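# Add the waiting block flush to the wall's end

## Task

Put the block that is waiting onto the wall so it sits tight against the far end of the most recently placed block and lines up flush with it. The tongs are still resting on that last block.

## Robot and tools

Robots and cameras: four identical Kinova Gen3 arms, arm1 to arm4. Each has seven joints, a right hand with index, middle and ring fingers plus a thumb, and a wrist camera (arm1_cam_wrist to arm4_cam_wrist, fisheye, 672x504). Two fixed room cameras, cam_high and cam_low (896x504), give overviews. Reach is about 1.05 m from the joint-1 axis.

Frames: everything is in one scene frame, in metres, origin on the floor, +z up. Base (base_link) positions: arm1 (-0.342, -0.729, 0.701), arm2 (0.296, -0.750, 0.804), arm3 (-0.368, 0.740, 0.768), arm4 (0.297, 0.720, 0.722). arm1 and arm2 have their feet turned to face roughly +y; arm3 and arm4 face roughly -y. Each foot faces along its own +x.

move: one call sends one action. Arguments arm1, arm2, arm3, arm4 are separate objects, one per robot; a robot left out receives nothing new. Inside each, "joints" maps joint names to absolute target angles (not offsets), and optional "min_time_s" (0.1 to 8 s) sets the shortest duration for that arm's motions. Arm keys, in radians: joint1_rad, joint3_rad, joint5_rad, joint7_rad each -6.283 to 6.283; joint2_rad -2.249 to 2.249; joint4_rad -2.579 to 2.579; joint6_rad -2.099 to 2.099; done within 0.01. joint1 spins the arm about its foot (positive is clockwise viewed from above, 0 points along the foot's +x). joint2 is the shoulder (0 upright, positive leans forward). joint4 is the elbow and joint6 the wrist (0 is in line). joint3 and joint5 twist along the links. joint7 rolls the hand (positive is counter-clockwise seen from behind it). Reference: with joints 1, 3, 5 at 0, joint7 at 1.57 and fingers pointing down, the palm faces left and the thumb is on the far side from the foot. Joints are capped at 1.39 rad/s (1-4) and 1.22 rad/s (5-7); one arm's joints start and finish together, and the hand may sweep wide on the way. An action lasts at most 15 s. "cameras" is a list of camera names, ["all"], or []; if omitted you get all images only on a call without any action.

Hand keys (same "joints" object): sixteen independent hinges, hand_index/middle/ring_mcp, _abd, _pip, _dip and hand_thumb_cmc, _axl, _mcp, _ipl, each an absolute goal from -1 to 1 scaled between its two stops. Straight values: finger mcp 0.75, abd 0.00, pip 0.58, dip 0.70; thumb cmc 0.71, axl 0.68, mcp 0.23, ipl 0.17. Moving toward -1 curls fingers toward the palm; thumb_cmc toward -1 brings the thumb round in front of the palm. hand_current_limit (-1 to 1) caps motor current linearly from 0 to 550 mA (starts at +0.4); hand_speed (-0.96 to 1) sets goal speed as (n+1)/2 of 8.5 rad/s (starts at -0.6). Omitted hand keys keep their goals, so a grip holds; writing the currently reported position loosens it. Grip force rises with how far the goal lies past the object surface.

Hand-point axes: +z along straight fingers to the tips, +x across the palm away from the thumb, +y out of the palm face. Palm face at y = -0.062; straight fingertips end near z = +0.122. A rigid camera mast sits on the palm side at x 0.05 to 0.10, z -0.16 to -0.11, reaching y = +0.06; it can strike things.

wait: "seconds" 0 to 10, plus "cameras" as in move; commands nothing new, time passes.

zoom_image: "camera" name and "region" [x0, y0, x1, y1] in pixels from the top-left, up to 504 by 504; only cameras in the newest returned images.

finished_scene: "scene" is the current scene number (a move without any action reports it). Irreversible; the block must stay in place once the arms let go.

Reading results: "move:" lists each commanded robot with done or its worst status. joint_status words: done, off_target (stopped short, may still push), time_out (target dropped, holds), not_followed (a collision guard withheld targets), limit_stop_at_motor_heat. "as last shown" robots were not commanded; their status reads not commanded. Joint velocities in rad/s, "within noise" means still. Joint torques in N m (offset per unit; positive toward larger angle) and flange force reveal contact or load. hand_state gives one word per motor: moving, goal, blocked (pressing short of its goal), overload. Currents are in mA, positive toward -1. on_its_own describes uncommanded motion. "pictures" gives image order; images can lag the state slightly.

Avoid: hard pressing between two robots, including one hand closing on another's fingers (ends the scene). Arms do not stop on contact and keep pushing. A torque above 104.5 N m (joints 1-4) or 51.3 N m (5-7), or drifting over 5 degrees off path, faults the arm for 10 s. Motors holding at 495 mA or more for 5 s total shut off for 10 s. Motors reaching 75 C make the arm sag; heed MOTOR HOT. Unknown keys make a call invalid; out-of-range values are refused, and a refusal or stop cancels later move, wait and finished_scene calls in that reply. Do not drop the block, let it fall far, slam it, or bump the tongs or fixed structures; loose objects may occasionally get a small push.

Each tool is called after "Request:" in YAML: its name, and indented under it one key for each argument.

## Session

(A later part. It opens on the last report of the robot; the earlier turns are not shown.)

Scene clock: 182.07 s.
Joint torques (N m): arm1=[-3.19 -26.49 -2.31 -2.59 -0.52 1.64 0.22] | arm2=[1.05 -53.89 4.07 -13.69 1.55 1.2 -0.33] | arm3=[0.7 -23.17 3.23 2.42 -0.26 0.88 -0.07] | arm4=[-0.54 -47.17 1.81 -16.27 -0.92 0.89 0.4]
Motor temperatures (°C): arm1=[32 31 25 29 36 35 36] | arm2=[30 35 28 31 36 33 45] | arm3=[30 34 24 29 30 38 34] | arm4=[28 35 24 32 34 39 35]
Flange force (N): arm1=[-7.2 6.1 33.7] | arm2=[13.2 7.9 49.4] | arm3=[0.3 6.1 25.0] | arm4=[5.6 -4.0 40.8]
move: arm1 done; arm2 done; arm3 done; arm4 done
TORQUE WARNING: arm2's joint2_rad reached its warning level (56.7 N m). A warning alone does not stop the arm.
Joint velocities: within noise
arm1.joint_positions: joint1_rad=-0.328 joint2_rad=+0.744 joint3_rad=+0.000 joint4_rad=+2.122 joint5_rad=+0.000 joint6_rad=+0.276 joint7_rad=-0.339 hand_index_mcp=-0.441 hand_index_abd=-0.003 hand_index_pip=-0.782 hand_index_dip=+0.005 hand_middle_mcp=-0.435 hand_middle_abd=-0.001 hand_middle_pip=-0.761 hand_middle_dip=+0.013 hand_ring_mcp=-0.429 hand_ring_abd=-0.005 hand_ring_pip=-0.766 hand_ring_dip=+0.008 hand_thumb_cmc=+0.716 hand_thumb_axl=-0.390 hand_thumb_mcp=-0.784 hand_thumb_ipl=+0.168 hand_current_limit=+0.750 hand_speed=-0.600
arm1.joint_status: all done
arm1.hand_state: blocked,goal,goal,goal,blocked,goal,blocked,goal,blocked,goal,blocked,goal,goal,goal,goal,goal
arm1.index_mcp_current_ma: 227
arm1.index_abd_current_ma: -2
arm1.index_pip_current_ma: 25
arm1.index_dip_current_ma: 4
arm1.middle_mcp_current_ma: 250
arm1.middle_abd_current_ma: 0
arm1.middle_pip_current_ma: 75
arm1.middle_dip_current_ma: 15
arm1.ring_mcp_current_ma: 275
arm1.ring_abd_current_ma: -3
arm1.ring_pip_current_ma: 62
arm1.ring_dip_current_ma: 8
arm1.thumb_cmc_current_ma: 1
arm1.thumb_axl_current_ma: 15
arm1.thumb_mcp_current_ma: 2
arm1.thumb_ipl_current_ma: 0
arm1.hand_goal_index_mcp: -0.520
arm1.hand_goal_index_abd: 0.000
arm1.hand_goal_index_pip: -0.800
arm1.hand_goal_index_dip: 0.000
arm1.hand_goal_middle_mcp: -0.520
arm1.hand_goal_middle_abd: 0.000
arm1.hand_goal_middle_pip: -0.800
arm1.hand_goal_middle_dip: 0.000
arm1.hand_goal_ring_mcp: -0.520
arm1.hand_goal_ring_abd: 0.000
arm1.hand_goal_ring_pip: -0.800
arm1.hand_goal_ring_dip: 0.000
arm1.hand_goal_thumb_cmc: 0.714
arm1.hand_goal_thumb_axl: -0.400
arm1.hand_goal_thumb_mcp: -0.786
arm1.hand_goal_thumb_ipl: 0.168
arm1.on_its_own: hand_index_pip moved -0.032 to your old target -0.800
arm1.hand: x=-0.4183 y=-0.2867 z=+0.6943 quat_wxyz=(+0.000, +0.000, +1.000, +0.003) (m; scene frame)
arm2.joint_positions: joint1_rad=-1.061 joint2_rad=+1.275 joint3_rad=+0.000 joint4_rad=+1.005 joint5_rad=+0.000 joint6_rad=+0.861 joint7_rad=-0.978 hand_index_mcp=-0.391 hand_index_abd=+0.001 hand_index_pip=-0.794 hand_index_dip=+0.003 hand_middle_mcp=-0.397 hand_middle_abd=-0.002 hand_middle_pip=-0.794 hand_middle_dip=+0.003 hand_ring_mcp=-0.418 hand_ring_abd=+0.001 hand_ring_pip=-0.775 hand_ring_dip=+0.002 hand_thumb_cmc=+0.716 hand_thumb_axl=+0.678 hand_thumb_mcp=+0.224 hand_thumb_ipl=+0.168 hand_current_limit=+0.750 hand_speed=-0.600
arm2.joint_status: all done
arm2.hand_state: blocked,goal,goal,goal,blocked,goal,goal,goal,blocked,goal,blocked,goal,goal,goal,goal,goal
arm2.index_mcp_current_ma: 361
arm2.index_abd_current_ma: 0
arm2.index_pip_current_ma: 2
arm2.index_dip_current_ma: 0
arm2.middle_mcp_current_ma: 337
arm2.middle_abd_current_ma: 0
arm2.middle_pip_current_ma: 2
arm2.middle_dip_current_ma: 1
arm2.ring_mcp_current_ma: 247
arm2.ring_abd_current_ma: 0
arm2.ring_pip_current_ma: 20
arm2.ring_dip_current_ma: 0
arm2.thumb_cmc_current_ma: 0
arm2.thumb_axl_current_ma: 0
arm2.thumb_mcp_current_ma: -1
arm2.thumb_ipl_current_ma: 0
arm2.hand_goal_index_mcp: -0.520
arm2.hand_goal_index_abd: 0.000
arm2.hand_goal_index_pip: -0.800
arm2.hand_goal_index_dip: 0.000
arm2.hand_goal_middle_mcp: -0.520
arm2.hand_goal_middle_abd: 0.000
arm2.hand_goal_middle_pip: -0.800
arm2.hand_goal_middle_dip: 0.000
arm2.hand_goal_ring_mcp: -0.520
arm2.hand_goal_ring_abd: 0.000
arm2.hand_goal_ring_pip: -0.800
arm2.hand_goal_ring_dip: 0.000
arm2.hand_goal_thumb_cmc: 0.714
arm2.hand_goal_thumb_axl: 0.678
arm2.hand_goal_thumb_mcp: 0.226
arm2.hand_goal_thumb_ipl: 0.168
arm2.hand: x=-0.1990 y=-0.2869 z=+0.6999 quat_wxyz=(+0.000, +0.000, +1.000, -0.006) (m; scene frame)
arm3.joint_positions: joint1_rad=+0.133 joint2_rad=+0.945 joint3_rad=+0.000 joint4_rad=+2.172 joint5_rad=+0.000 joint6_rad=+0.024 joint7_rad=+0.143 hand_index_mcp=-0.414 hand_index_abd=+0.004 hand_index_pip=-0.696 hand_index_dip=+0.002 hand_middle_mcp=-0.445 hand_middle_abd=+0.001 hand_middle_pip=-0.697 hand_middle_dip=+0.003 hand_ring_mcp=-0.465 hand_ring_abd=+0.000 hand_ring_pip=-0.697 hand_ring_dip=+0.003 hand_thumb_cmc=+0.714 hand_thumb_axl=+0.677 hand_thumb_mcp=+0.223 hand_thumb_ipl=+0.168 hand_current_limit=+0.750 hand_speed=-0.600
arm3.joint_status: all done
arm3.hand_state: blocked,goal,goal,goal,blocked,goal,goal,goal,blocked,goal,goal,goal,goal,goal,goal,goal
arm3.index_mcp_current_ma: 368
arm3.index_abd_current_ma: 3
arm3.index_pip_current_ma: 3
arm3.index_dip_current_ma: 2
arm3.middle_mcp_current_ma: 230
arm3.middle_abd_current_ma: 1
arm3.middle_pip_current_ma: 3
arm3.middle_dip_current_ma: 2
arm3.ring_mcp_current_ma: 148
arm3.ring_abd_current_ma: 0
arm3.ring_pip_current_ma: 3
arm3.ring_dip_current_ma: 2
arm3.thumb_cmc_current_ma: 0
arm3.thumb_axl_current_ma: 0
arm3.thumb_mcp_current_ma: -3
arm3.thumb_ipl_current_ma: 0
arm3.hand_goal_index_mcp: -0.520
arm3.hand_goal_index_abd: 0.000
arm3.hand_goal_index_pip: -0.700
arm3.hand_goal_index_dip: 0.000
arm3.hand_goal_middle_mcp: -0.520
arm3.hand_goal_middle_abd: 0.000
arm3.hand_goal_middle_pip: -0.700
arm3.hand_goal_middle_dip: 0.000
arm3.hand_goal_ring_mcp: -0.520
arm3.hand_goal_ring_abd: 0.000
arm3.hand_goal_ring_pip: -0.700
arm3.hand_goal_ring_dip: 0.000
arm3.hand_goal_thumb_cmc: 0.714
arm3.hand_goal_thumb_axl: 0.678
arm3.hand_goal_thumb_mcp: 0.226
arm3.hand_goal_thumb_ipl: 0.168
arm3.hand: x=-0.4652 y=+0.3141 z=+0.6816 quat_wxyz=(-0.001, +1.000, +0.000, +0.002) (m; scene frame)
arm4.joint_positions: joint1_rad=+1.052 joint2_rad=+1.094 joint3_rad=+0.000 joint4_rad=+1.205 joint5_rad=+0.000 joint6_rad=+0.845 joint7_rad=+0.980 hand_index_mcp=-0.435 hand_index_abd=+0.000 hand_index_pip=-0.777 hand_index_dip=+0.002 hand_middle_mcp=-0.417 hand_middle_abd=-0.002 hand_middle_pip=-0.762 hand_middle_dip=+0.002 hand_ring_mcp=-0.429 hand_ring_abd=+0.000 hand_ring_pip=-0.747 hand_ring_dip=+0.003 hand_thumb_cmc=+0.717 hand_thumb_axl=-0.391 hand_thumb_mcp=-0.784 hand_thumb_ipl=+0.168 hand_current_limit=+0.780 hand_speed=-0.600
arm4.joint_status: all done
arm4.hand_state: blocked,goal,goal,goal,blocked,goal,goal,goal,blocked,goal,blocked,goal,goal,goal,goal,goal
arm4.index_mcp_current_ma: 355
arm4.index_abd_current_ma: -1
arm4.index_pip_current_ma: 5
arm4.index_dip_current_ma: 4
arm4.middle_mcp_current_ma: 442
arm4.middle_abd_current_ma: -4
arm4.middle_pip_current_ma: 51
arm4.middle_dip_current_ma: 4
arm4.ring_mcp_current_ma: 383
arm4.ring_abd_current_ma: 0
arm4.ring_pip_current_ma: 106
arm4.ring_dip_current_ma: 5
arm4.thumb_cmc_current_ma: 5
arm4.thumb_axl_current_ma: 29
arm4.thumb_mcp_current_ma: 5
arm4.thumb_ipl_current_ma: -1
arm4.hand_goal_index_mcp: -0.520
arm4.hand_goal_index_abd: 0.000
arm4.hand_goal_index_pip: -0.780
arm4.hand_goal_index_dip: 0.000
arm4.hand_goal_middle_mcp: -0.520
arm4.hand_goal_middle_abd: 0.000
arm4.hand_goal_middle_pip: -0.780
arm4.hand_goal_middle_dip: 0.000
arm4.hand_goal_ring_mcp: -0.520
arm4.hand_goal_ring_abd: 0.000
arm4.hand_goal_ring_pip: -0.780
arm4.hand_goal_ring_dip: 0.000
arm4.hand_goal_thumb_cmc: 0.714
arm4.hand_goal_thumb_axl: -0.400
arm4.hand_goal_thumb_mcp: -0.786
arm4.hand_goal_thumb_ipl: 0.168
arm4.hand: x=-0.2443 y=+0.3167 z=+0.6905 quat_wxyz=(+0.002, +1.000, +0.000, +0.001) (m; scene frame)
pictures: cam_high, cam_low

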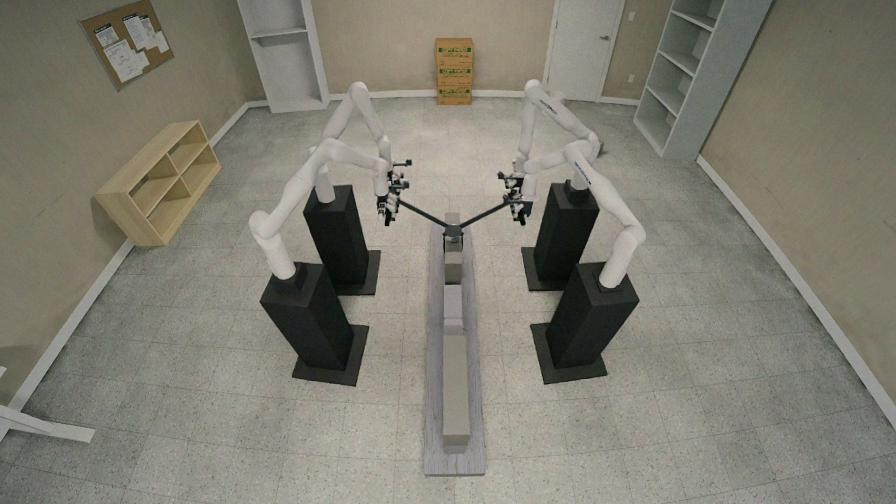

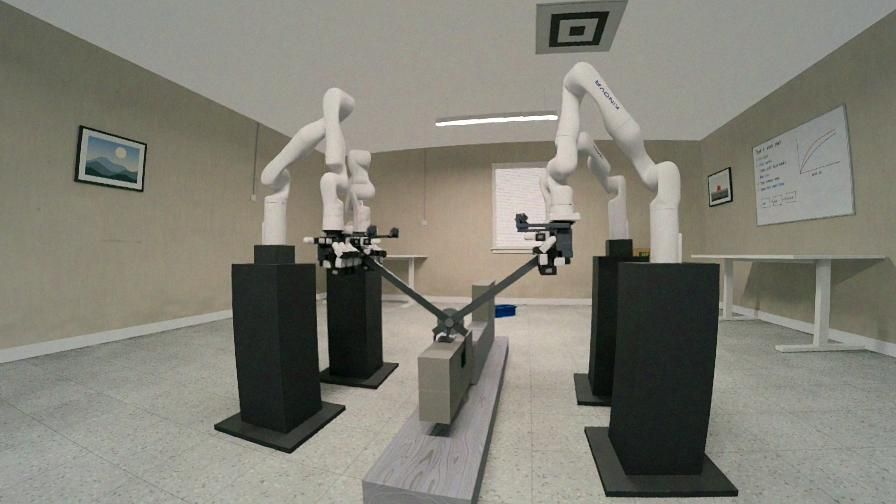

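Request:
move:
  arm1: {"joints": {"joint1_rad": -0.3271, "joint2_rad": 0.5328, "joint4_rad": 2.0851, "joint6_rad": 0.5237, "joint7_rad": -0.3384}, "min_time_s": 3}
  arm2: {"joints": {"joint1_rad": -1.0627, "joint2_rad": 1.1337, "joint4_rad": 1.0387, "joint6_rad": 0.9692, "joint7_rad": -0.9793}, "min_time_s": 3}
  arm3: {"joints": {"joint1_rad": 0.1334, "joint2_rad": 0.7015, "joint4_rad": 2.1941, "joint6_rad": 0.246, "joint7_rad": 0.1433}, "min_time_s": 3}
  arm4: {"joints": {"joint1_rad": 1.0516, "joint2_rad": 0.9636, "joint4_rad": 1.186, "joint6_rad": 0.992, "joint7_rad": 0.9793, "hand_middle_mcp": -0.51}, "min_time_s": 3}

Request:
move:
  arm1: {"joints": {"joint1_rad": -0.3266, "joint2_rad": 0.3605, "joint4_rad": 1.9923, "joint6_rad": 0.7888, "joint7_rad": -0.3379}, "min_time_s": 3}
  arm2: {"joints": {"joint1_rad": -1.0641, "joint2_rad": 1.0179, "joint4_rad": 1.0108, "joint6_rad": 1.1129, "joint7_rad": -0.9807}, "min_time_s": 3}
  arm3: {"joints": {"joint1_rad": 0.1335, "joint2_rad": 0.4812, "joint4_rad": 2.1528, "joint6_rad": 0.5076, "joint7_rad": 0.1434}, "min_time_s": 3}
  arm4: {"joints": {"joint1_rad": 1.0512, "joint2_rad": 0.8634, "joint4_rad": 1.1105, "joint6_rad": 1.1677, "joint7_rad": 0.9789}, "min_time_s": 3}
  cameras: ["cam_high", "cam_low"]

Request:
zoom_image:
  camera: "cam_low"
  region: [380, 210, 540, 390]

Scene clock: 187.90 s.
Joint torques (N m): arm1=[-2.15 -24.95 -1.22 -3.55 -0.79 3.34 -0.08] | arm2=[1.72 -54.01 4.64 -16.3 2.16 0.42 -0.16] | arm3=[0.02 -20.66 1.8 3.66 -0.17 3.31 -0.04] | arm4=[-1.67 -47.88 0.79 -21.72 -1.81 -1.3 -0.04]
Motor temperatures (°C): arm1=[32 31 25 29 36 35 36] | arm2=[30 36 28 31 36 33 45] | arm3=[30 34 24 29 30 38 34] | arm4=[28 35 24 32 34 39 35]
Flange force (N): arm1=[-3.0 12.6 35.3] | arm2=[11.9 5.3 47.1] | arm3=[-3.6 14.0 26.8] | arm4=[11.9 -10.7 41.2]
move: arm1 done; arm2 done; arm3 done; arm4 off_target
TORQUE WARNING: arm2's joint2_rad reached its warning level (56.7 N m). A warning alone does not stop the arm.
Joint velocities: within noise
arm1.joint_positions: joint1_rad=-0.327 joint2_rad=+0.533 joint3_rad=+0.000 joint4_rad=+2.085 joint5_rad=+0.000 joint6_rad=+0.524 joint7_rad=-0.338 hand_index_mcp=-0.436 hand_index_abd=-0.003 hand_index_pip=-0.789 hand_index_dip=+0.005 hand_middle_mcp=-0.433 hand_middle_abd=-0.001 hand_middle_pip=-0.764 hand_middle_dip=+0.013 hand_ring_mcp=-0.429 hand_ring_abd=-0.005 hand_ring_pip=-0.766 hand_ring_dip=+0.008 hand_thumb_cmc=+0.716 hand_thumb_axl=-0.390 hand_thumb_mcp=-0.784 hand_thumb_ipl=+0.168 hand_current_limit=+0.750 hand_speed=-0.600
arm1.joint_status: all done
arm1.hand_state: blocked,goal,goal,goal,blocked,goal,blocked,goal,blocked,goal,blocked,goal,goal,goal,goal,goal
arm1.index_mcp_current_ma: 249
arm1.index_abd_current_ma: -2
arm1.index_pip_current_ma: 13
arm1.index_dip_current_ma: 4
arm1.middle_mcp_current_ma: 261
arm1.middle_abd_current_ma: 0
arm1.middle_pip_current_ma: 67
arm1.middle_dip_current_ma: 15
arm1.ring_mcp_current_ma: 275
arm1.ring_abd_current_ma: -3
arm1.ring_pip_current_ma: 62
arm1.ring_dip_current_ma: 8
arm1.thumb_cmc_current_ma: 1
arm1.thumb_axl_current_ma: 15
arm1.thumb_mcp_current_ma: 2
arm1.thumb_ipl_current_ma: 0
arm1.hand_goal_index_mcp: -0.520
arm1.hand_goal_index_abd: 0.000
arm1.hand_goal_index_pip: -0.800
arm1.hand_goal_index_dip: 0.000
arm1.hand_goal_middle_mcp: -0.520
arm1.hand_goal_middle_abd: 0.000
arm1.hand_goal_middle_pip: -0.800
arm1.hand_goal_middle_dip: 0.000
arm1.hand_goal_ring_mcp: -0.520
arm1.hand_goal_ring_abd: 0.000
arm1.hand_goal_ring_pip: -0.800
arm1.hand_goal_ring_dip: 0.000
arm1.hand_goal_thumb_cmc: 0.714
arm1.hand_goal_thumb_axl: -0.400
arm1.hand_goal_thumb_mcp: -0.786
arm1.hand_goal_thumb_ipl: 0.168
arm1.hand: x=-0.4184 y=-0.2866 z=+0.7773 quat_wxyz=(+0.000, +0.000, +1.000, +0.003) (m; scene frame)
arm2.joint_positions: joint1_rad=-1.063 joint2_rad=+1.134 joint3_rad=+0.000 joint4_rad=+1.039 joint5_rad=+0.000 joint6_rad=+0.969 joint7_rad=-0.979 hand_index_mcp=-0.391 hand_index_abd=+0.000 hand_index_pip=-0.795 hand_index_dip=+0.003 hand_middle_mcp=-0.397 hand_middle_abd=-0.002 hand_middle_pip=-0.794 hand_middle_dip=+0.003 hand_ring_mcp=-0.418 hand_ring_abd=+0.001 hand_ring_pip=-0.775 hand_ring_dip=+0.002 hand_thumb_cmc=+0.716 hand_thumb_axl=+0.678 hand_thumb_mcp=+0.224 hand_thumb_ipl=+0.168 hand_current_limit=+0.750 hand_speed=-0.600
arm2.joint_status: all done
arm2.hand_state: blocked,goal,goal,goal,blocked,goal,goal,goal,blocked,goal,blocked,goal,goal,goal,goal,goal
arm2.index_mcp_current_ma: 361
arm2.index_abd_current_ma: 0
arm2.index_pip_current_ma: 1
arm2.index_dip_current_ma: 0
arm2.middle_mcp_current_ma: 337
arm2.middle_abd_current_ma: 0
arm2.middle_pip_current_ma: 2
arm2.middle_dip_current_ma: 1
arm2.ring_mcp_current_ma: 247
arm2.ring_abd_current_ma: 0
arm2.ring_pip_current_ma: 20
arm2.ring_dip_current_ma: 0
arm2.thumb_cmc_current_ma: 0
arm2.thumb_axl_current_ma: 0
arm2.thumb_mcp_current_ma: -1
arm2.thumb_ipl_current_ma: 0
arm2.hand_goal_index_mcp: -0.520
arm2.hand_goal_index_abd: 0.000
arm2.hand_goal_index_pip: -0.800
arm2.hand_goal_index_dip: 0.000
arm2.hand_goal_middle_mcp: -0.520
arm2.hand_goal_middle_abd: 0.000
arm2.hand_goal_middle_pip: -0.800
arm2.hand_goal_middle_dip: 0.000
arm2.hand_goal_ring_mcp: -0.520
arm2.hand_goal_ring_abd: 0.000
arm2.hand_goal_ring_pip: -0.800
arm2.hand_goal_ring_dip: 0.000
arm2.hand_goal_thumb_cmc: 0.714
arm2.hand_goal_thumb_axl: 0.678
arm2.hand_goal_thumb_mcp: 0.226
arm2.hand_goal_thumb_ipl: 0.168
arm2.hand: x=-0.1990 y=-0.2868 z=+0.7822 quat_wxyz=(+0.000, +0.000, +1.000, -0.006) (m; scene frame)
arm3.joint_positions: joint1_rad=+0.133 joint2_rad=+0.701 joint3_rad=+0.000 joint4_rad=+2.194 joint5_rad=+0.000 joint6_rad=+0.246 joint7_rad=+0.143 hand_index_mcp=-0.414 hand_index_abd=-0.004 hand_index_pip=-0.696 hand_index_dip=+0.002 hand_middle_mcp=-0.439 hand_middle_abd=-0.005 hand_middle_pip=-0.697 hand_middle_dip=+0.003 hand_ring_mcp=-0.457 hand_ring_abd=-0.004 hand_ring_pip=-0.697 hand_ring_dip=+0.003 hand_thumb_cmc=+0.714 hand_thumb_axl=+0.677 hand_thumb_mcp=+0.223 hand_thumb_ipl=+0.168 hand_current_limit=+0.750 hand_speed=-0.600
arm3.joint_status: all done
arm3.hand_state: blocked,goal,goal,goal,blocked,goal,goal,goal,blocked,goal,goal,goal,goal,goal,goal,goal
arm3.index_mcp_current_ma: 368
arm3.index_abd_current_ma: -3
arm3.index_pip_current_ma: 3
arm3.index_dip_current_ma: 2
arm3.middle_mcp_current_ma: 251
arm3.middle_abd_current_ma: -4
arm3.middle_pip_current_ma: 3
arm3.middle_dip_current_ma: 2
arm3.ring_mcp_current_ma: 179
arm3.ring_abd_current_ma: -3
arm3.ring_pip_current_ma: 3
arm3.ring_dip_current_ma: 2
arm3.thumb_cmc_current_ma: 0
arm3.thumb_axl_current_ma: 0
arm3.thumb_mcp_current_ma: -3
arm3.thumb_ipl_current_ma: 0
arm3.hand_goal_index_mcp: -0.520
arm3.hand_goal_index_abd: 0.000
arm3.hand_goal_index_pip: -0.700
arm3.hand_goal_index_dip: 0.000
arm3.hand_goal_middle_mcp: -0.520
arm3.hand_goal_middle_abd: 0.000
arm3.hand_goal_middle_pip: -0.700
arm3.hand_goal_middle_dip: 0.000
arm3.hand_goal_ring_mcp: -0.520
arm3.hand_goal_ring_abd: 0.000
arm3.hand_goal_ring_pip: -0.700
arm3.hand_goal_ring_dip: 0.000
arm3.hand_goal_thumb_cmc: 0.714
arm3.hand_goal_thumb_axl: 0.678
arm3.hand_goal_thumb_mcp: 0.226
arm3.hand_goal_thumb_ipl: 0.168
arm3.hand: x=-0.4655 y=+0.3145 z=+0.7661 quat_wxyz=(-0.001, +1.000, +0.000, +0.002) (m; scene frame)
arm4.joint_positions: joint1_rad=+1.052 joint2_rad=+0.964 joint3_rad=+0.000 joint4_rad=+1.186 joint5_rad=+0.000 joint6_rad=+0.992 joint7_rad=+0.979 hand_index_mcp=-0.435 hand_index_abd=+0.001 hand_index_pip=-0.777 hand_index_dip=+0.002 hand_middle_mcp=-0.414 hand_middle_abd=-0.002 hand_middle_pip=-0.763 hand_middle_dip=+0.002 hand_ring_mcp=-0.425 hand_ring_abd=+0.001 hand_ring_pip=-0.750 hand_ring_dip=+0.003 hand_thumb_cmc=+0.717 hand_thumb_axl=-0.391 hand_thumb_mcp=-0.784 hand_thumb_ipl=+0.168 hand_current_limit=+0.780 hand_speed=-0.600
arm4.joint_status: hand_middle_mcp off_target (ended at -0.414, target -0.510); the others done
arm4.hand_state: blocked,goal,goal,goal,blocked,goal,goal,goal,blocked,goal,blocked,goal,goal,goal,goal,goal
arm4.index_mcp_current_ma: 355
arm4.index_abd_current_ma: 2
arm4.index_pip_current_ma: 5
arm4.index_dip_current_ma: 4
arm4.middle_mcp_current_ma: 409
arm4.middle_abd_current_ma: -4
arm4.middle_pip_current_ma: 47
arm4.middle_dip_current_ma: 4
arm4.ring_mcp_current_ma: 402
arm4.ring_abd_current_ma: 2
arm4.ring_pip_current_ma: 96
arm4.ring_dip_current_ma: 5
arm4.thumb_cmc_current_ma: 5
arm4.thumb_axl_current_ma: 29
arm4.thumb_mcp_current_ma: 5
arm4.thumb_ipl_current_ma: -1
arm4.hand_goal_index_mcp: -0.520
arm4.hand_goal_index_abd: 0.000
arm4.hand_goal_index_pip: -0.780
arm4.hand_goal_index_dip: 0.000
arm4.hand_goal_middle_mcp: -0.510
arm4.hand_goal_middle_abd: 0.000
arm4.hand_goal_middle_pip: -0.780
arm4.hand_goal_middle_dip: 0.000
arm4.hand_goal_ring_mcp: -0.520
arm4.hand_goal_ring_abd: 0.000
arm4.hand_goal_ring_pip: -0.780
arm4.hand_goal_ring_dip: 0.000
arm4.hand_goal_thumb_cmc: 0.714
arm4.hand_goal_thumb_axl: -0.400
arm4.hand_goal_thumb_mcp: -0.786
arm4.hand_goal_thumb_ipl: 0.168
arm4.hand: x=-0.2448 y=+0.3165 z=+0.7745 quat_wxyz=(+0.002, +1.000, +0.000, +0.001) (m; scene frame)
pictures: none

Scene clock: 191.27 s.
Joint torques (N m): arm1=[-1.08 -25.08 -0.16 -6.6 -0.61 4.22 -0.17] | arm2=[2.07 -54.08 4.8 -20.11 2.79 -1.3 0.16] | arm3=[-1.14 -20.35 0.38 -1.39 -0.32 3.17 0.07] | arm4=[-1.88 -47.79 0.65 -24.16 -2.06 -1.59 -0.02]
Motor temperatures (°C): arm1=[32 31 25 29 36 35 36] | arm2=[30 37 28 31 36 33 45] | arm3=[30 35 24 29 30 38 34] | arm4=[28 36 24 32 34 39 35]
Flange force (N): arm1=[1.1 16.2 36.8] | arm2=[8.4 1.4 44.2] | arm3=[-5.9 12.1 26.9] | arm4=[14.0 -12.2 44.1]
move: arm1 done; arm2 done; arm3 done; arm4 done
TORQUE WARNING: arm2's joint2_rad reached its warning level (56.7 N m). A warning alone does not stop the arm.
Joint velocities: within noise
arm1.joint_positions: joint1_rad=-0.327 joint2_rad=+0.360 joint3_rad=+0.000 joint4_rad=+1.992 joint5_rad=+0.000 joint6_rad=+0.789 joint7_rad=-0.338 hand_index_mcp=-0.433 hand_index_abd=-0.002 hand_index_pip=-0.791 hand_index_dip=+0.005 hand_middle_mcp=-0.431 hand_middle_abd=-0.001 hand_middle_pip=-0.765 hand_middle_dip=+0.013 hand_ring_mcp=-0.429 hand_ring_abd=-0.005 hand_ring_pip=-0.766 hand_ring_dip=+0.008 hand_thumb_cmc=+0.716 hand_thumb_axl=-0.390 hand_thumb_mcp=-0.784 hand_thumb_ipl=+0.168 hand_current_limit=+0.750 hand_speed=-0.600
arm1.joint_status: all done
arm1.hand_state: blocked,goal,goal,goal,blocked,goal,blocked,goal,blocked,goal,blocked,goal,goal,goal,goal,goal
arm1.index_mcp_current_ma: 261
arm1.index_abd_current_ma: -1
arm1.index_pip_current_ma: 9
arm1.index_dip_current_ma: 4
arm1.middle_mcp_current_ma: 268
arm1.middle_abd_current_ma: 0
arm1.middle_pip_current_ma: 63
arm1.middle_dip_current_ma: 15
arm1.ring_mcp_current_ma: 275
arm1.ring_abd_current_ma: -3
arm1.ring_pip_current_ma: 62
arm1.ring_dip_current_ma: 8
arm1.thumb_cmc_current_ma: 1
arm1.thumb_axl_current_ma: 15
arm1.thumb_mcp_current_ma: 2
arm1.thumb_ipl_current_ma: 0
arm1.hand_goal_index_mcp: -0.520
arm1.hand_goal_index_abd: 0.000
arm1.hand_goal_index_pip: -0.800
arm1.hand_goal_index_dip: 0.000
arm1.hand_goal_middle_mcp: -0.520
arm1.hand_goal_middle_abd: 0.000
arm1.hand_goal_middle_pip: -0.800
arm1.hand_goal_middle_dip: 0.000
arm1.hand_goal_ring_mcp: -0.520
arm1.hand_goal_ring_abd: 0.000
arm1.hand_goal_ring_pip: -0.800
arm1.hand_goal_ring_dip: 0.000
arm1.hand_goal_thumb_cmc: 0.714
arm1.hand_goal_thumb_axl: -0.400
arm1.hand_goal_thumb_mcp: -0.786
arm1.hand_goal_thumb_ipl: 0.168
arm1.hand: x=-0.4185 y=-0.2867 z=+0.8592 quat_wxyz=(+0.000, +0.000, +1.000, +0.003) (m; scene frame)
arm2.joint_positions: joint1_rad=-1.064 joint2_rad=+1.018 joint3_rad=+0.000 joint4_rad=+1.011 joint5_rad=+0.000 joint6_rad=+1.113 joint7_rad=-0.981 hand_index_mcp=-0.390 hand_index_abd=+0.000 hand_index_pip=-0.795 hand_index_dip=+0.002 hand_middle_mcp=-0.397 hand_middle_abd=-0.002 hand_middle_pip=-0.794 hand_middle_dip=+0.003 hand_ring_mcp=-0.418 hand_ring_abd=+0.001 hand_ring_pip=-0.775 hand_ring_dip=+0.002 hand_thumb_cmc=+0.716 hand_thumb_axl=+0.678 hand_thumb_mcp=+0.224 hand_thumb_ipl=+0.168 hand_current_limit=+0.750 hand_speed=-0.600
arm2.joint_status: all done
arm2.hand_state: blocked,goal,goal,goal,blocked,goal,goal,goal,blocked,goal,blocked,goal,goal,goal,goal,goal
arm2.index_mcp_current_ma: 368
arm2.index_abd_current_ma: 0
arm2.index_pip_current_ma: 1
arm2.index_dip_current_ma: 0
arm2.middle_mcp_current_ma: 337
arm2.middle_abd_current_ma: 0
arm2.middle_pip_current_ma: 2
arm2.middle_dip_current_ma: 1
arm2.ring_mcp_current_ma: 247
arm2.ring_abd_current_ma: 0
arm2.ring_pip_current_ma: 20
arm2.ring_dip_current_ma: 0
arm2.thumb_cmc_current_ma: 0
arm2.thumb_axl_current_ma: 0
arm2.thumb_mcp_current_ma: -1
arm2.thumb_ipl_current_ma: 0
arm2.hand_goal_index_mcp: -0.520
arm2.hand_goal_index_abd: 0.000
arm2.hand_goal_index_pip: -0.800
arm2.hand_goal_index_dip: 0.000
arm2.hand_goal_middle_mcp: -0.520
arm2.hand_goal_middle_abd: 0.000
arm2.hand_goal_middle_pip: -0.800
arm2.hand_goal_middle_dip: 0.000
arm2.hand_goal_ring_mcp: -0.520
arm2.hand_goal_ring_abd: 0.000
arm2.hand_goal_ring_pip: -0.800
arm2.hand_goal_ring_dip: 0.000
arm2.hand_goal_thumb_cmc: 0.714
arm2.hand_goal_thumb_axl: 0.678
arm2.hand_goal_thumb_mcp: 0.226
arm2.hand_goal_thumb_ipl: 0.168
arm2.hand: x=-0.1992 y=-0.2867 z=+0.8640 quat_wxyz=(+0.000, +0.000, +1.000, -0.006) (m; scene frame)
arm3.joint_positions: joint1_rad=+0.133 joint2_rad=+0.481 joint3_rad=+0.000 joint4_rad=+2.153 joint5_rad=+0.000 joint6_rad=+0.508 joint7_rad=+0.143 hand_index_mcp=-0.414 hand_index_abd=-0.006 hand_index_pip=-0.696 hand_index_dip=+0.002 hand_middle_mcp=-0.437 hand_middle_abd=-0.007 hand_middle_pip=-0.697 hand_middle_dip=+0.003 hand_ring_mcp=-0.453 hand_ring_abd=-0.005 hand_ring_pip=-0.697 hand_ring_dip=+0.003 hand_thumb_cmc=+0.714 hand_thumb_axl=+0.677 hand_thumb_mcp=+0.223 hand_thumb_ipl=+0.168 hand_current_limit=+0.750 hand_speed=-0.600
arm3.joint_status: all done
arm3.hand_state: blocked,goal,goal,goal,blocked,goal,goal,goal,blocked,goal,goal,goal,goal,goal,goal,goal
arm3.index_mcp_current_ma: 368
arm3.index_abd_current_ma: -5
arm3.index_pip_current_ma: 3
arm3.index_dip_current_ma: 2
arm3.middle_mcp_current_ma: 261
arm3.middle_abd_current_ma: -6
arm3.middle_pip_current_ma: 3
arm3.middle_dip_current_ma: 2
arm3.ring_mcp_current_ma: 194
arm3.ring_abd_current_ma: -4
arm3.ring_pip_current_ma: 2
arm3.ring_dip_current_ma: 2
arm3.thumb_cmc_current_ma: 0
arm3.thumb_axl_current_ma: 0
arm3.thumb_mcp_current_ma: -3
arm3.thumb_ipl_current_ma: 0
arm3.hand_goal_index_mcp: -0.520
arm3.hand_goal_index_abd: 0.000
arm3.hand_goal_index_pip: -0.700
arm3.hand_goal_index_dip: 0.000
arm3.hand_goal_middle_mcp: -0.520
arm3.hand_goal_middle_abd: 0.000
arm3.hand_goal_middle_pip: -0.700
arm3.hand_goal_middle_dip: 0.000
arm3.hand_goal_ring_mcp: -0.520
arm3.hand_goal_ring_abd: 0.000
arm3.hand_goal_ring_pip: -0.700
arm3.hand_goal_ring_dip: 0.000
arm3.hand_goal_thumb_cmc: 0.714
arm3.hand_goal_thumb_axl: 0.678
arm3.hand_goal_thumb_mcp: 0.226
arm3.hand_goal_thumb_ipl: 0.168
arm3.hand: x=-0.4658 y=+0.3148 z=+0.8478 quat_wxyz=(-0.001, +1.000, +0.000, +0.002) (m; scene frame)
arm4.joint_positions: joint1_rad=+1.051 joint2_rad=+0.865 joint3_rad=+0.000 joint4_rad=+1.110 joint5_rad=+0.000 joint6_rad=+1.168 joint7_rad=+0.979 hand_index_mcp=-0.436 hand_index_abd=+0.000 hand_index_pip=-0.777 hand_index_dip=+0.002 hand_middle_mcp=-0.413 hand_middle_abd=-0.001 hand_middle_pip=-0.765 hand_middle_dip=+0.002 hand_ring_mcp=-0.423 hand_ring_abd=+0.003 hand_ring_pip=-0.754 hand_ring_dip=+0.003 hand_thumb_cmc=+0.717 hand_thumb_axl=-0.391 hand_thumb_mcp=-0.784 hand_thumb_ipl=+0.168 hand_current_limit=+0.780 hand_speed=-0.600
arm4.joint_status: all done
arm4.hand_state: blocked,goal,goal,goal,blocked,goal,goal,goal,blocked,goal,blocked,goal,goal,goal,goal,goal
arm4.index_mcp_current_ma: 350
arm4.index_abd_current_ma: 1
arm4.index_pip_current_ma: 5
arm4.index_dip_current_ma: 4
arm4.middle_mcp_current_ma: 411
arm4.middle_abd_current_ma: -2
arm4.middle_pip_current_ma: 42
arm4.middle_dip_current_ma: 4
arm4.ring_mcp_current_ma: 415
arm4.ring_abd_current_ma: 5
arm4.ring_pip_current_ma: 80
arm4.ring_dip_current_ma: 5
arm4.thumb_cmc_current_ma: 5
arm4.thumb_axl_current_ma: 29
arm4.thumb_mcp_current_ma: 5
arm4.thumb_ipl_current_ma: -1
arm4.hand_goal_index_mcp: -0.520
arm4.hand_goal_index_abd: 0.000
arm4.hand_goal_index_pip: -0.780
arm4.hand_goal_index_dip: 0.000
arm4.hand_goal_middle_mcp: -0.510
arm4.hand_goal_middle_abd: 0.000
arm4.hand_goal_middle_pip: -0.780
arm4.hand_goal_middle_dip: 0.000
arm4.hand_goal_ring_mcp: -0.520
arm4.hand_goal_ring_abd: 0.000
arm4.hand_goal_ring_pip: -0.780
arm4.hand_goal_ring_dip: 0.000
arm4.hand_goal_thumb_cmc: 0.714
arm4.hand_goal_thumb_axl: -0.400
arm4.hand_goal_thumb_mcp: -0.786
arm4.hand_goal_thumb_ipl: 0.168
arm4.hand: x=-0.2449 y=+0.3165 z=+0.8558 quat_wxyz=(+0.002, +1.000, +0.000, +0.001) (m; scene frame)
pictures: cam_high, cam_low

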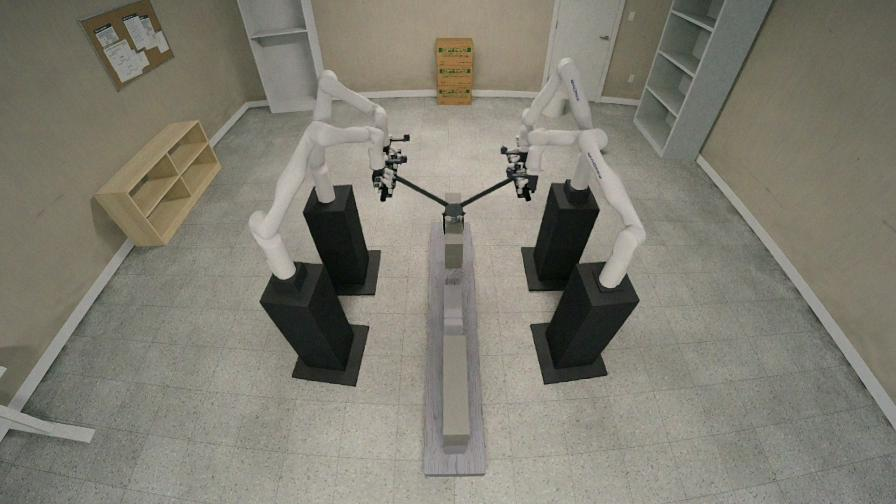

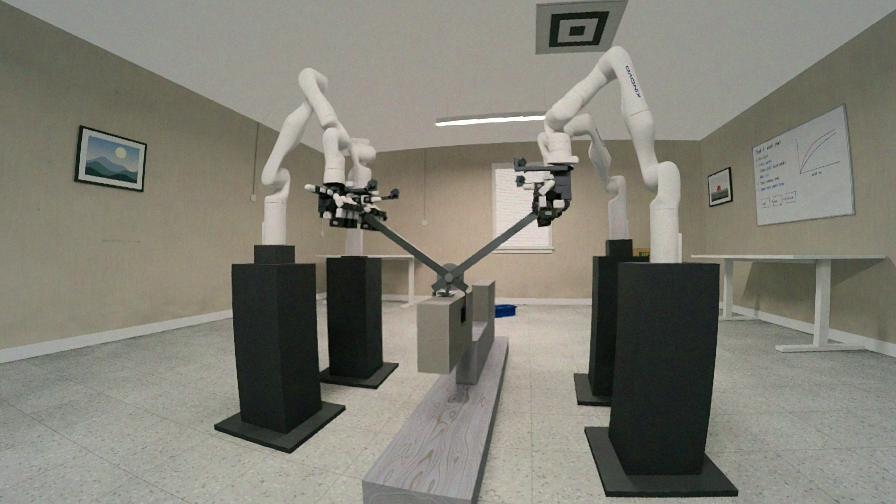

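Scaled by 2.800 from the camera's 896x504 image, which has a finer 1280x720 frame.

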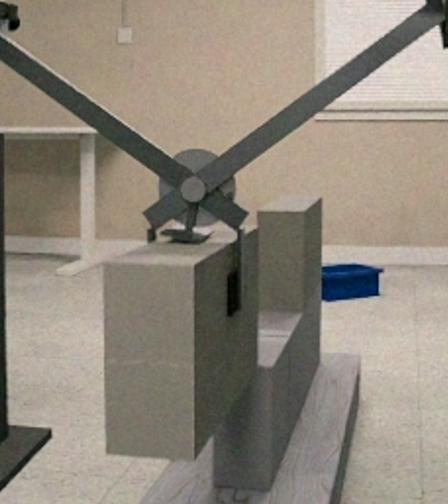

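Request:
move:
  arm1: {"joints": {"joint1_rad": -0.1679, "joint2_rad": 0.3358, "joint4_rad": 2.0328, "joint6_rad": 0.773, "joint7_rad": -0.1792}, "min_time_s": 2.8}
  arm2: {"joints": {"joint1_rad": -1.0098, "joint2_rad": 0.9067, "joint4_rad": 1.2639, "joint6_rad": 0.971, "joint7_rad": -0.9264}, "min_time_s": 2.8}
  arm3: {"joints": {"joint1_rad": -0.0415, "joint2_rad": 0.4729, "joint4_rad": 2.1701, "joint6_rad": 0.4986, "joint7_rad": -0.0316}, "min_time_s": 2.8}
  arm4: {"joints": {"joint1_rad": 0.9884, "joint2_rad": 0.7515, "joint4_rad": 1.3431, "joint6_rad": 1.047, "joint7_rad": 0.9161}, "min_time_s": 2.8}

Request:
move:
  arm1: {"joints": {"joint1_rad": 0.0003, "joint2_rad": 0.3296, "joint4_rad": 2.0425, "joint6_rad": 0.7695, "joint7_rad": -0.011}, "min_time_s": 2.8}
  arm2: {"joints": {"joint1_rad": -0.946, "joint2_rad": 0.8169, "joint4_rad": 1.4693, "joint6_rad": 0.8554, "joint7_rad": -0.8626}, "min_time_s": 2.8}
  arm3: {"joints": {"joint1_rad": -0.215, "joint2_rad": 0.4794, "joint4_rad": 2.1555, "joint6_rad": 0.5067, "joint7_rad": -0.2051}, "min_time_s": 2.8}
  arm4: {"joints": {"joint1_rad": 0.914, "joint2_rad": 0.6564, "joint4_rad": 1.536, "joint6_rad": 0.9492, "joint7_rad": 0.8417}, "min_time_s": 2.8}
  cameras: ["cam_high", "cam_low"]

Request:
zoom_image:
  camera: "cam_low"
  region: [380, 210, 540, 390]

Scene clock: 217.43 s.
Joint torques (N m): arm1=[-0.55 -24.42 0.1 -8.24 -0.88 2.93 -0.24] | arm2=[1.33 -50.22 3.91 -17.93 2.24 -0.73 0.11] | arm3=[-0.99 -18.25 0.68 -2.82 -0.27 2.03 -0.11] | arm4=[-1.7 -47.89 1.04 -23.75 -1.29 -1.01 0.51]
Motor temperatures (°C): arm1=[32 32 25 29 36 35 36] | arm2=[30 39 28 32 36 33 45] | arm3=[30 35 24 29 30 38 34] | arm4=[28 38 24 32 34 39 35]
Flange force (N): arm1=[-0.6 12.4 36.0] | arm2=[7.7 2.7 45.4] | arm3=[-3.6 7.7 20.0] | arm4=[8.1 -8.2 50.8]
move: arm1 done; arm2 done; arm3 done; arm4 done
Joint velocities: within noise
arm1.joint_positions: joint1_rad=-0.168 joint2_rad=+0.336 joint3_rad=+0.000 joint4_rad=+2.033 joint5_rad=+0.000 joint6_rad=+0.773 joint7_rad=-0.179 hand_index_mcp=-0.432 hand_index_abd=-0.001 hand_index_pip=-0.791 hand_index_dip=+0.005 hand_middle_mcp=-0.431 hand_middle_abd=+0.001 hand_middle_pip=-0.765 hand_middle_dip=+0.013 hand_ring_mcp=-0.429 hand_ring_abd=-0.003 hand_ring_pip=-0.766 hand_ring_dip=+0.008 hand_thumb_cmc=+0.716 hand_thumb_axl=-0.390 hand_thumb_mcp=-0.784 hand_thumb_ipl=+0.168 hand_current_limit=+0.750 hand_speed=-0.600
arm1.joint_status: all done
arm1.hand_state: blocked,goal,goal,goal,blocked,goal,blocked,goal,blocked,goal,blocked,goal,goal,goal,goal,goal
arm1.index_mcp_current_ma: 262
arm1.index_abd_current_ma: 0
arm1.index_pip_current_ma: 9
arm1.index_dip_current_ma: 4
arm1.middle_mcp_current_ma: 268
arm1.middle_abd_current_ma: 0
arm1.middle_pip_current_ma: 63
arm1.middle_dip_current_ma: 15
arm1.ring_mcp_current_ma: 275
arm1.ring_abd_current_ma: -2
arm1.ring_pip_current_ma: 62
arm1.ring_dip_current_ma: 8
arm1.thumb_cmc_current_ma: 1
arm1.thumb_axl_current_ma: 15
arm1.thumb_mcp_current_ma: 2
arm1.thumb_ipl_current_ma: 0
arm1.hand_goal_index_mcp: -0.520
arm1.hand_goal_index_abd: 0.000
arm1.hand_goal_index_pip: -0.800
arm1.hand_goal_index_dip: 0.000
arm1.hand_goal_middle_mcp: -0.520
arm1.hand_goal_middle_abd: 0.000
arm1.hand_goal_middle_pip: -0.800
arm1.hand_goal_middle_dip: 0.000
arm1.hand_goal_ring_mcp: -0.520
arm1.hand_goal_ring_abd: 0.000
arm1.hand_goal_ring_pip: -0.800
arm1.hand_goal_ring_dip: 0.000
arm1.hand_goal_thumb_cmc: 0.714
arm1.hand_goal_thumb_axl: -0.400
arm1.hand_goal_thumb_mcp: -0.786
arm1.hand_goal_thumb_ipl: 0.168
arm1.hand: x=-0.3582 y=-0.2885 z=+0.8593 quat_wxyz=(+0.000, +0.000, +1.000, +0.003) (m; scene frame)
arm2.joint_positions: joint1_rad=-1.010 joint2_rad=+0.907 joint3_rad=+0.000 joint4_rad=+1.264 joint5_rad=+0.000 joint6_rad=+0.971 joint7_rad=-0.926 hand_index_mcp=-0.390 hand_index_abd=-0.004 hand_index_pip=-0.795 hand_index_dip=+0.002 hand_middle_mcp=-0.397 hand_middle_abd=-0.003 hand_middle_pip=-0.794 hand_middle_dip=+0.003 hand_ring_mcp=-0.418 hand_ring_abd=+0.001 hand_ring_pip=-0.775 hand_ring_dip=+0.002 hand_thumb_cmc=+0.716 hand_thumb_axl=+0.678 hand_thumb_mcp=+0.224 hand_thumb_ipl=+0.168 hand_current_limit=+0.750 hand_speed=-0.600
arm2.joint_status: all done
arm2.hand_state: blocked,goal,goal,goal,blocked,goal,goal,goal,blocked,goal,blocked,goal,goal,goal,goal,goal
arm2.index_mcp_current_ma: 368
arm2.index_abd_current_ma: -1
arm2.index_pip_current_ma: 1
arm2.index_dip_current_ma: 0
arm2.middle_mcp_current_ma: 337
arm2.middle_abd_current_ma: 0
arm2.middle_pip_current_ma: 2
arm2.middle_dip_current_ma: 1
arm2.ring_mcp_current_ma: 247
arm2.ring_abd_current_ma: 0
arm2.ring_pip_current_ma: 20
arm2.ring_dip_current_ma: 0
arm2.thumb_cmc_current_ma: 0
arm2.thumb_axl_current_ma: 0
arm2.thumb_mcp_current_ma: -1
arm2.thumb_ipl_current_ma: 0
arm2.hand_goal_index_mcp: -0.520
arm2.hand_goal_index_abd: 0.000
arm2.hand_goal_index_pip: -0.800
arm2.hand_goal_index_dip: 0.000
arm2.hand_goal_middle_mcp: -0.520
arm2.hand_goal_middle_abd: 0.000
arm2.hand_goal_middle_pip: -0.800
arm2.hand_goal_middle_dip: 0.000
arm2.hand_goal_ring_mcp: -0.520
arm2.hand_goal_ring_abd: 0.000
arm2.hand_goal_ring_pip: -0.800
arm2.hand_goal_ring_dip: 0.000
arm2.hand_goal_thumb_cmc: 0.714
arm2.hand_goal_thumb_axl: 0.678
arm2.hand_goal_thumb_mcp: 0.226
arm2.hand_goal_thumb_ipl: 0.168
arm2.hand: x=-0.1387 y=-0.2888 z=+0.8640 quat_wxyz=(+0.000, +0.000, +1.000, -0.006) (m; scene frame)
arm3.joint_positions: joint1_rad=-0.041 joint2_rad=+0.473 joint3_rad=+0.000 joint4_rad=+2.170 joint5_rad=+0.000 joint6_rad=+0.499 joint7_rad=-0.032 hand_index_mcp=-0.414 hand_index_abd=-0.006 hand_index_pip=-0.696 hand_index_dip=+0.002 hand_middle_mcp=-0.437 hand_middle_abd=-0.007 hand_middle_pip=-0.697 hand_middle_dip=+0.003 hand_ring_mcp=-0.455 hand_ring_abd=-0.004 hand_ring_pip=-0.697 hand_ring_dip=+0.003 hand_thumb_cmc=+0.714 hand_thumb_axl=+0.677 hand_thumb_mcp=+0.223 hand_thumb_ipl=+0.168 hand_current_limit=+0.750 hand_speed=-0.600
arm3.joint_status: all done
arm3.hand_state: blocked,goal,goal,goal,blocked,goal,goal,goal,blocked,goal,goal,goal,goal,goal,goal,goal
arm3.index_mcp_current_ma: 368
arm3.index_abd_current_ma: -5
arm3.index_pip_current_ma: 3
arm3.index_dip_current_ma: 2
arm3.middle_mcp_current_ma: 261
arm3.middle_abd_current_ma: -6
arm3.middle_pip_current_ma: 3
arm3.middle_dip_current_ma: 2
arm3.ring_mcp_current_ma: 187
arm3.ring_abd_current_ma: -3
arm3.ring_pip_current_ma: 2
arm3.ring_dip_current_ma: 2
arm3.thumb_cmc_current_ma: 0
arm3.thumb_axl_current_ma: 0
arm3.thumb_mcp_current_ma: -3
arm3.thumb_ipl_current_ma: 0
arm3.hand_goal_index_mcp: -0.520
arm3.hand_goal_index_abd: 0.000
arm3.hand_goal_index_pip: -0.700
arm3.hand_goal_index_dip: 0.000
arm3.hand_goal_middle_mcp: -0.520
arm3.hand_goal_middle_abd: 0.000
arm3.hand_goal_middle_pip: -0.700
arm3.hand_goal_middle_dip: 0.000
arm3.hand_goal_ring_mcp: -0.520
arm3.hand_goal_ring_abd: 0.000
arm3.hand_goal_ring_pip: -0.700
arm3.hand_goal_ring_dip: 0.000
arm3.hand_goal_thumb_cmc: 0.714
arm3.hand_goal_thumb_axl: 0.678
arm3.hand_goal_thumb_mcp: 0.226
arm3.hand_goal_thumb_ipl: 0.168
arm3.hand: x=-0.4056 y=+0.3126 z=+0.8483 quat_wxyz=(-0.001, +1.000, +0.000, +0.002) (m; scene frame)
arm4.joint_positions: joint1_rad=+0.988 joint2_rad=+0.751 joint3_rad=+0.000 joint4_rad=+1.343 joint5_rad=+0.000 joint6_rad=+1.047 joint7_rad=+0.916 hand_index_mcp=-0.428 hand_index_abd=+0.001 hand_index_pip=-0.777 hand_index_dip=+0.002 hand_middle_mcp=-0.407 hand_middle_abd=-0.001 hand_middle_pip=-0.767 hand_middle_dip=+0.002 hand_ring_mcp=-0.419 hand_ring_abd=+0.002 hand_ring_pip=-0.758 hand_ring_dip=+0.003 hand_thumb_cmc=+0.717 hand_thumb_axl=-0.391 hand_thumb_mcp=-0.784 hand_thumb_ipl=+0.168 hand_current_limit=+0.780 hand_speed=-0.600
arm4.joint_status: all done
arm4.hand_state: blocked,goal,goal,goal,blocked,goal,goal,goal,blocked,goal,blocked,goal,goal,goal,goal,goal
arm4.index_mcp_current_ma: 388
arm4.index_abd_current_ma: 1
arm4.index_pip_current_ma: 5
arm4.index_dip_current_ma: 4
arm4.middle_mcp_current_ma: 441
arm4.middle_abd_current_ma: -2
arm4.middle_pip_current_ma: 37
arm4.middle_dip_current_ma: 4
arm4.ring_mcp_current_ma: 432
arm4.ring_abd_current_ma: 4
arm4.ring_pip_current_ma: 67
arm4.ring_dip_current_ma: 6
arm4.thumb_cmc_current_ma: 5
arm4.thumb_axl_current_ma: 29
arm4.thumb_mcp_current_ma: 5
arm4.thumb_ipl_current_ma: -1
arm4.hand_goal_index_mcp: -0.520
arm4.hand_goal_index_abd: 0.000
arm4.hand_goal_index_pip: -0.780
arm4.hand_goal_index_dip: 0.000
arm4.hand_goal_middle_mcp: -0.510
arm4.hand_goal_middle_abd: 0.000
arm4.hand_goal_middle_pip: -0.780
arm4.hand_goal_middle_dip: 0.000
arm4.hand_goal_ring_mcp: -0.520
arm4.hand_goal_ring_abd: 0.000
arm4.hand_goal_ring_pip: -0.780
arm4.hand_goal_ring_dip: 0.000
arm4.hand_goal_thumb_cmc: 0.714
arm4.hand_goal_thumb_axl: -0.400
arm4.hand_goal_thumb_mcp: -0.786
arm4.hand_goal_thumb_ipl: 0.168
arm4.hand: x=-0.1849 y=+0.3145 z=+0.8572 quat_wxyz=(+0.002, +1.000, +0.000, +0.000) (m; scene frame)
pictures: none

Scene clock: 220.53 s.
Joint torques (N m): arm1=[-0.38 -23.1 0.28 -9.18 -0.95 1.97 -0.17] | arm2=[0.26 -47.67 2.69 -15.35 1.48 0.32 -0.08] | arm3=[-0.88 -19.12 1.08 -3.69 -0.06 1.83 -0.11] | arm4=[-1.7 -43.13 1.26 -21.33 -0.82 -0.69 0.63]
Motor temperatures (°C): arm1=[32 32 25 29 36 35 36] | arm2=[30 40 28 32 36 33 45] | arm3=[30 35 24 29 30 38 34] | arm4=[28 39 24 32 34 39 35]
Flange force (N): arm1=[-1.7 8.2 32.2] | arm2=[8.3 6.9 49.2] | arm3=[-2.0 6.9 21.5] | arm4=[4.6 -6.2 49.2]
move: arm1 done; arm2 done; arm3 done; arm4 done
Joint velocities: within noise
arm1.joint_positions: joint1_rad=+0.000 joint2_rad=+0.330 joint3_rad=+0.000 joint4_rad=+2.042 joint5_rad=+0.000 joint6_rad=+0.769 joint7_rad=-0.011 hand_index_mcp=-0.432 hand_index_abd=-0.001 hand_index_pip=-0.789 hand_index_dip=+0.005 hand_middle_mcp=-0.431 hand_middle_abd=+0.001 hand_middle_pip=-0.765 hand_middle_dip=+0.013 hand_ring_mcp=-0.429 hand_ring_abd=-0.003 hand_ring_pip=-0.766 hand_ring_dip=+0.008 hand_thumb_cmc=+0.716 hand_thumb_axl=-0.390 hand_thumb_mcp=-0.784 hand_thumb_ipl=+0.168 hand_current_limit=+0.750 hand_speed=-0.600
arm1.joint_status: all done
arm1.hand_state: blocked,goal,goal,goal,blocked,goal,blocked,goal,blocked,goal,blocked,goal,goal,goal,goal,goal
arm1.index_mcp_current_ma: 262
arm1.index_abd_current_ma: 0
arm1.index_pip_current_ma: 11
arm1.index_dip_current_ma: 4
arm1.middle_mcp_current_ma: 268
arm1.middle_abd_current_ma: 0
arm1.middle_pip_current_ma: 63
arm1.middle_dip_current_ma: 15
arm1.ring_mcp_current_ma: 275
arm1.ring_abd_current_ma: -2
arm1.ring_pip_current_ma: 62
arm1.ring_dip_current_ma: 8
arm1.thumb_cmc_current_ma: 1
arm1.thumb_axl_current_ma: 15
arm1.thumb_mcp_current_ma: 2
arm1.thumb_ipl_current_ma: 0
arm1.hand_goal_index_mcp: -0.520
arm1.hand_goal_index_abd: 0.000
arm1.hand_goal_index_pip: -0.800
arm1.hand_goal_index_dip: 0.000
arm1.hand_goal_middle_mcp: -0.520
arm1.hand_goal_middle_abd: 0.000
arm1.hand_goal_middle_pip: -0.800
arm1.hand_goal_middle_dip: 0.000
arm1.hand_goal_ring_mcp: -0.520
arm1.hand_goal_ring_abd: 0.000
arm1.hand_goal_ring_pip: -0.800
arm1.hand_goal_ring_dip: 0.000
arm1.hand_goal_thumb_cmc: 0.714
arm1.hand_goal_thumb_axl: -0.400
arm1.hand_goal_thumb_mcp: -0.786
arm1.hand_goal_thumb_ipl: 0.168
arm1.hand: x=-0.2979 y=-0.2902 z=+0.8595 quat_wxyz=(+0.000, +0.000, +1.000, +0.003) (m; scene frame)
arm2.joint_positions: joint1_rad=-0.946 joint2_rad=+0.817 joint3_rad=+0.000 joint4_rad=+1.469 joint5_rad=+0.000 joint6_rad=+0.855 joint7_rad=-0.863 hand_index_mcp=-0.390 hand_index_abd=-0.003 hand_index_pip=-0.795 hand_index_dip=+0.002 hand_middle_mcp=-0.397 hand_middle_abd=-0.004 hand_middle_pip=-0.795 hand_middle_dip=+0.003 hand_ring_mcp=-0.418 hand_ring_abd=+0.001 hand_ring_pip=-0.775 hand_ring_dip=+0.002 hand_thumb_cmc=+0.716 hand_thumb_axl=+0.678 hand_thumb_mcp=+0.224 hand_thumb_ipl=+0.168 hand_current_limit=+0.750 hand_speed=-0.600
arm2.joint_status: all done
arm2.hand_state: blocked,goal,goal,goal,blocked,goal,goal,goal,blocked,goal,blocked,goal,goal,goal,goal,goal
arm2.index_mcp_current_ma: 368
arm2.index_abd_current_ma: -1
arm2.index_pip_current_ma: 1
arm2.index_dip_current_ma: 0
arm2.middle_mcp_current_ma: 337
arm2.middle_abd_current_ma: -1
arm2.middle_pip_current_ma: 1
arm2.middle_dip_current_ma: 1
arm2.ring_mcp_current_ma: 247
arm2.ring_abd_current_ma: 0
arm2.ring_pip_current_ma: 20
arm2.ring_dip_current_ma: 0
arm2.thumb_cmc_current_ma: 0
arm2.thumb_axl_current_ma: 0
arm2.thumb_mcp_current_ma: -1
arm2.thumb_ipl_current_ma: 0
arm2.hand_goal_index_mcp: -0.520
arm2.hand_goal_index_abd: 0.000
arm2.hand_goal_index_pip: -0.800
arm2.hand_goal_index_dip: 0.000
arm2.hand_goal_middle_mcp: -0.520
arm2.hand_goal_middle_abd: 0.000
arm2.hand_goal_middle_pip: -0.800
arm2.hand_goal_middle_dip: 0.000
arm2.hand_goal_ring_mcp: -0.520
arm2.hand_goal_ring_abd: 0.000
arm2.hand_goal_ring_pip: -0.800
arm2.hand_goal_ring_dip: 0.000
arm2.hand_goal_thumb_cmc: 0.714
arm2.hand_goal_thumb_axl: 0.678
arm2.hand_goal_thumb_mcp: 0.226
arm2.hand_goal_thumb_ipl: 0.168
arm2.hand: x=-0.0783 y=-0.2909 z=+0.8639 quat_wxyz=(+0.000, +0.000, +1.000, -0.006) (m; scene frame)
arm3.joint_positions: joint1_rad=-0.215 joint2_rad=+0.479 joint3_rad=+0.000 joint4_rad=+2.155 joint5_rad=+0.000 joint6_rad=+0.507 joint7_rad=-0.205 hand_index_mcp=-0.414 hand_index_abd=-0.001 hand_index_pip=-0.696 hand_index_dip=+0.002 hand_middle_mcp=-0.437 hand_middle_abd=-0.003 hand_middle_pip=-0.697 hand_middle_dip=+0.003 hand_ring_mcp=-0.458 hand_ring_abd=+0.000 hand_ring_pip=-0.697 hand_ring_dip=+0.003 hand_thumb_cmc=+0.714 hand_thumb_axl=+0.677 hand_thumb_mcp=+0.223 hand_thumb_ipl=+0.168 hand_current_limit=+0.750 hand_speed=-0.600
arm3.joint_status: all done
arm3.hand_state: blocked,goal,goal,goal,blocked,goal,goal,goal,blocked,goal,goal,goal,goal,goal,goal,goal
arm3.index_mcp_current_ma: 368
arm3.index_abd_current_ma: -1
arm3.index_pip_current_ma: 3
arm3.index_dip_current_ma: 2
arm3.middle_mcp_current_ma: 261
arm3.middle_abd_current_ma: -2
arm3.middle_pip_current_ma: 3
arm3.middle_dip_current_ma: 2
arm3.ring_mcp_current_ma: 177
arm3.ring_abd_current_ma: 0
arm3.ring_pip_current_ma: 2
arm3.ring_dip_current_ma: 2
arm3.thumb_cmc_current_ma: 0
arm3.thumb_axl_current_ma: 0
arm3.thumb_mcp_current_ma: -3
arm3.thumb_ipl_current_ma: 0
arm3.hand_goal_index_mcp: -0.520
arm3.hand_goal_index_abd: 0.000
arm3.hand_goal_index_pip: -0.700
arm3.hand_goal_index_dip: 0.000
arm3.hand_goal_middle_mcp: -0.520
arm3.hand_goal_middle_abd: 0.000
arm3.hand_goal_middle_pip: -0.700
arm3.hand_goal_middle_dip: 0.000
arm3.hand_goal_ring_mcp: -0.520
arm3.hand_goal_ring_abd: 0.000
arm3.hand_goal_ring_pip: -0.700
arm3.hand_goal_ring_dip: 0.000
arm3.hand_goal_thumb_cmc: 0.714
arm3.hand_goal_thumb_axl: 0.678
arm3.hand_goal_thumb_mcp: 0.226
arm3.hand_goal_thumb_ipl: 0.168
arm3.hand: x=-0.3453 y=+0.3108 z=+0.8485 quat_wxyz=(-0.001, +1.000, +0.000, +0.002) (m; scene frame)
arm4.joint_positions: joint1_rad=+0.914 joint2_rad=+0.656 joint3_rad=+0.000 joint4_rad=+1.536 joint5_rad=+0.000 joint6_rad=+0.949 joint7_rad=+0.842 hand_index_mcp=-0.425 hand_index_abd=+0.001 hand_index_pip=-0.777 hand_index_dip=+0.002 hand_middle_mcp=-0.407 hand_middle_abd=+0.000 hand_middle_pip=-0.768 hand_middle_dip=+0.002 hand_ring_mcp=-0.418 hand_ring_abd=+0.002 hand_ring_pip=-0.758 hand_ring_dip=+0.004 hand_thumb_cmc=+0.717 hand_thumb_axl=-0.391 hand_thumb_mcp=-0.784 hand_thumb_ipl=+0.168 hand_current_limit=+0.780 hand_speed=-0.600
arm4.joint_status: all done
arm4.hand_state: blocked,goal,goal,goal,blocked,goal,goal,goal,blocked,goal,blocked,goal,goal,goal,goal,goal
arm4.index_mcp_current_ma: 403
arm4.index_abd_current_ma: 1
arm4.index_pip_current_ma: 5
arm4.index_dip_current_ma: 4
arm4.middle_mcp_current_ma: 446
arm4.middle_abd_current_ma: -1
arm4.middle_pip_current_ma: 33
arm4.middle_dip_current_ma: 4
arm4.ring_mcp_current_ma: 437
arm4.ring_abd_current_ma: 3
arm4.ring_pip_current_ma: 68
arm4.ring_dip_current_ma: 8
arm4.thumb_cmc_current_ma: 5
arm4.thumb_axl_current_ma: 29
arm4.thumb_mcp_current_ma: 5
arm4.thumb_ipl_current_ma: -1
arm4.hand_goal_index_mcp: -0.520
arm4.hand_goal_index_abd: 0.000
arm4.hand_goal_index_pip: -0.780
arm4.hand_goal_index_dip: 0.000
arm4.hand_goal_middle_mcp: -0.510
arm4.hand_goal_middle_abd: 0.000
arm4.hand_goal_middle_pip: -0.780
arm4.hand_goal_middle_dip: 0.000
arm4.hand_goal_ring_mcp: -0.520
arm4.hand_goal_ring_abd: 0.000
arm4.hand_goal_ring_pip: -0.780
arm4.hand_goal_ring_dip: 0.000
arm4.hand_goal_thumb_cmc: 0.714
arm4.hand_goal_thumb_axl: -0.400
arm4.hand_goal_thumb_mcp: -0.786
arm4.hand_goal_thumb_ipl: 0.168
arm4.hand: x=-0.1245 y=+0.3127 z=+0.8570 quat_wxyz=(+0.002, +1.000, +0.000, +0.001) (m; scene frame)
pictures: cam_high, cam_low

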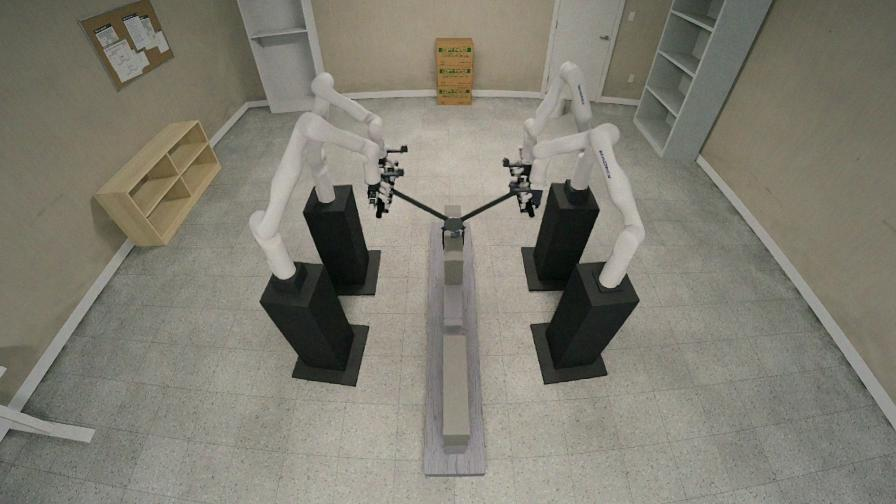

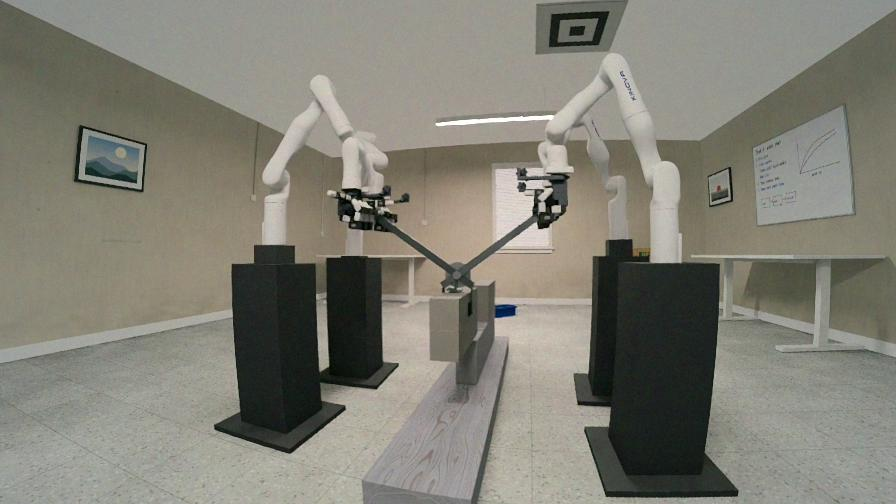

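Scaled by 2.800 from the camera's 896x504 image, which has a finer 1280x720 frame.

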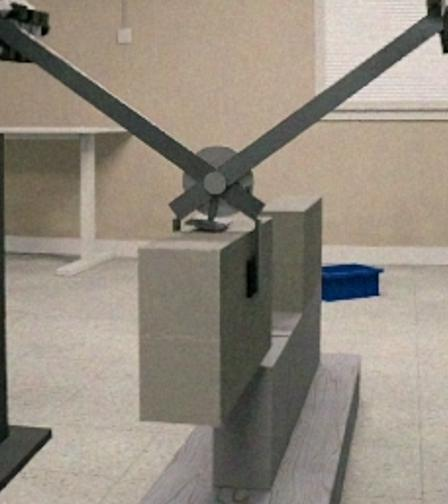

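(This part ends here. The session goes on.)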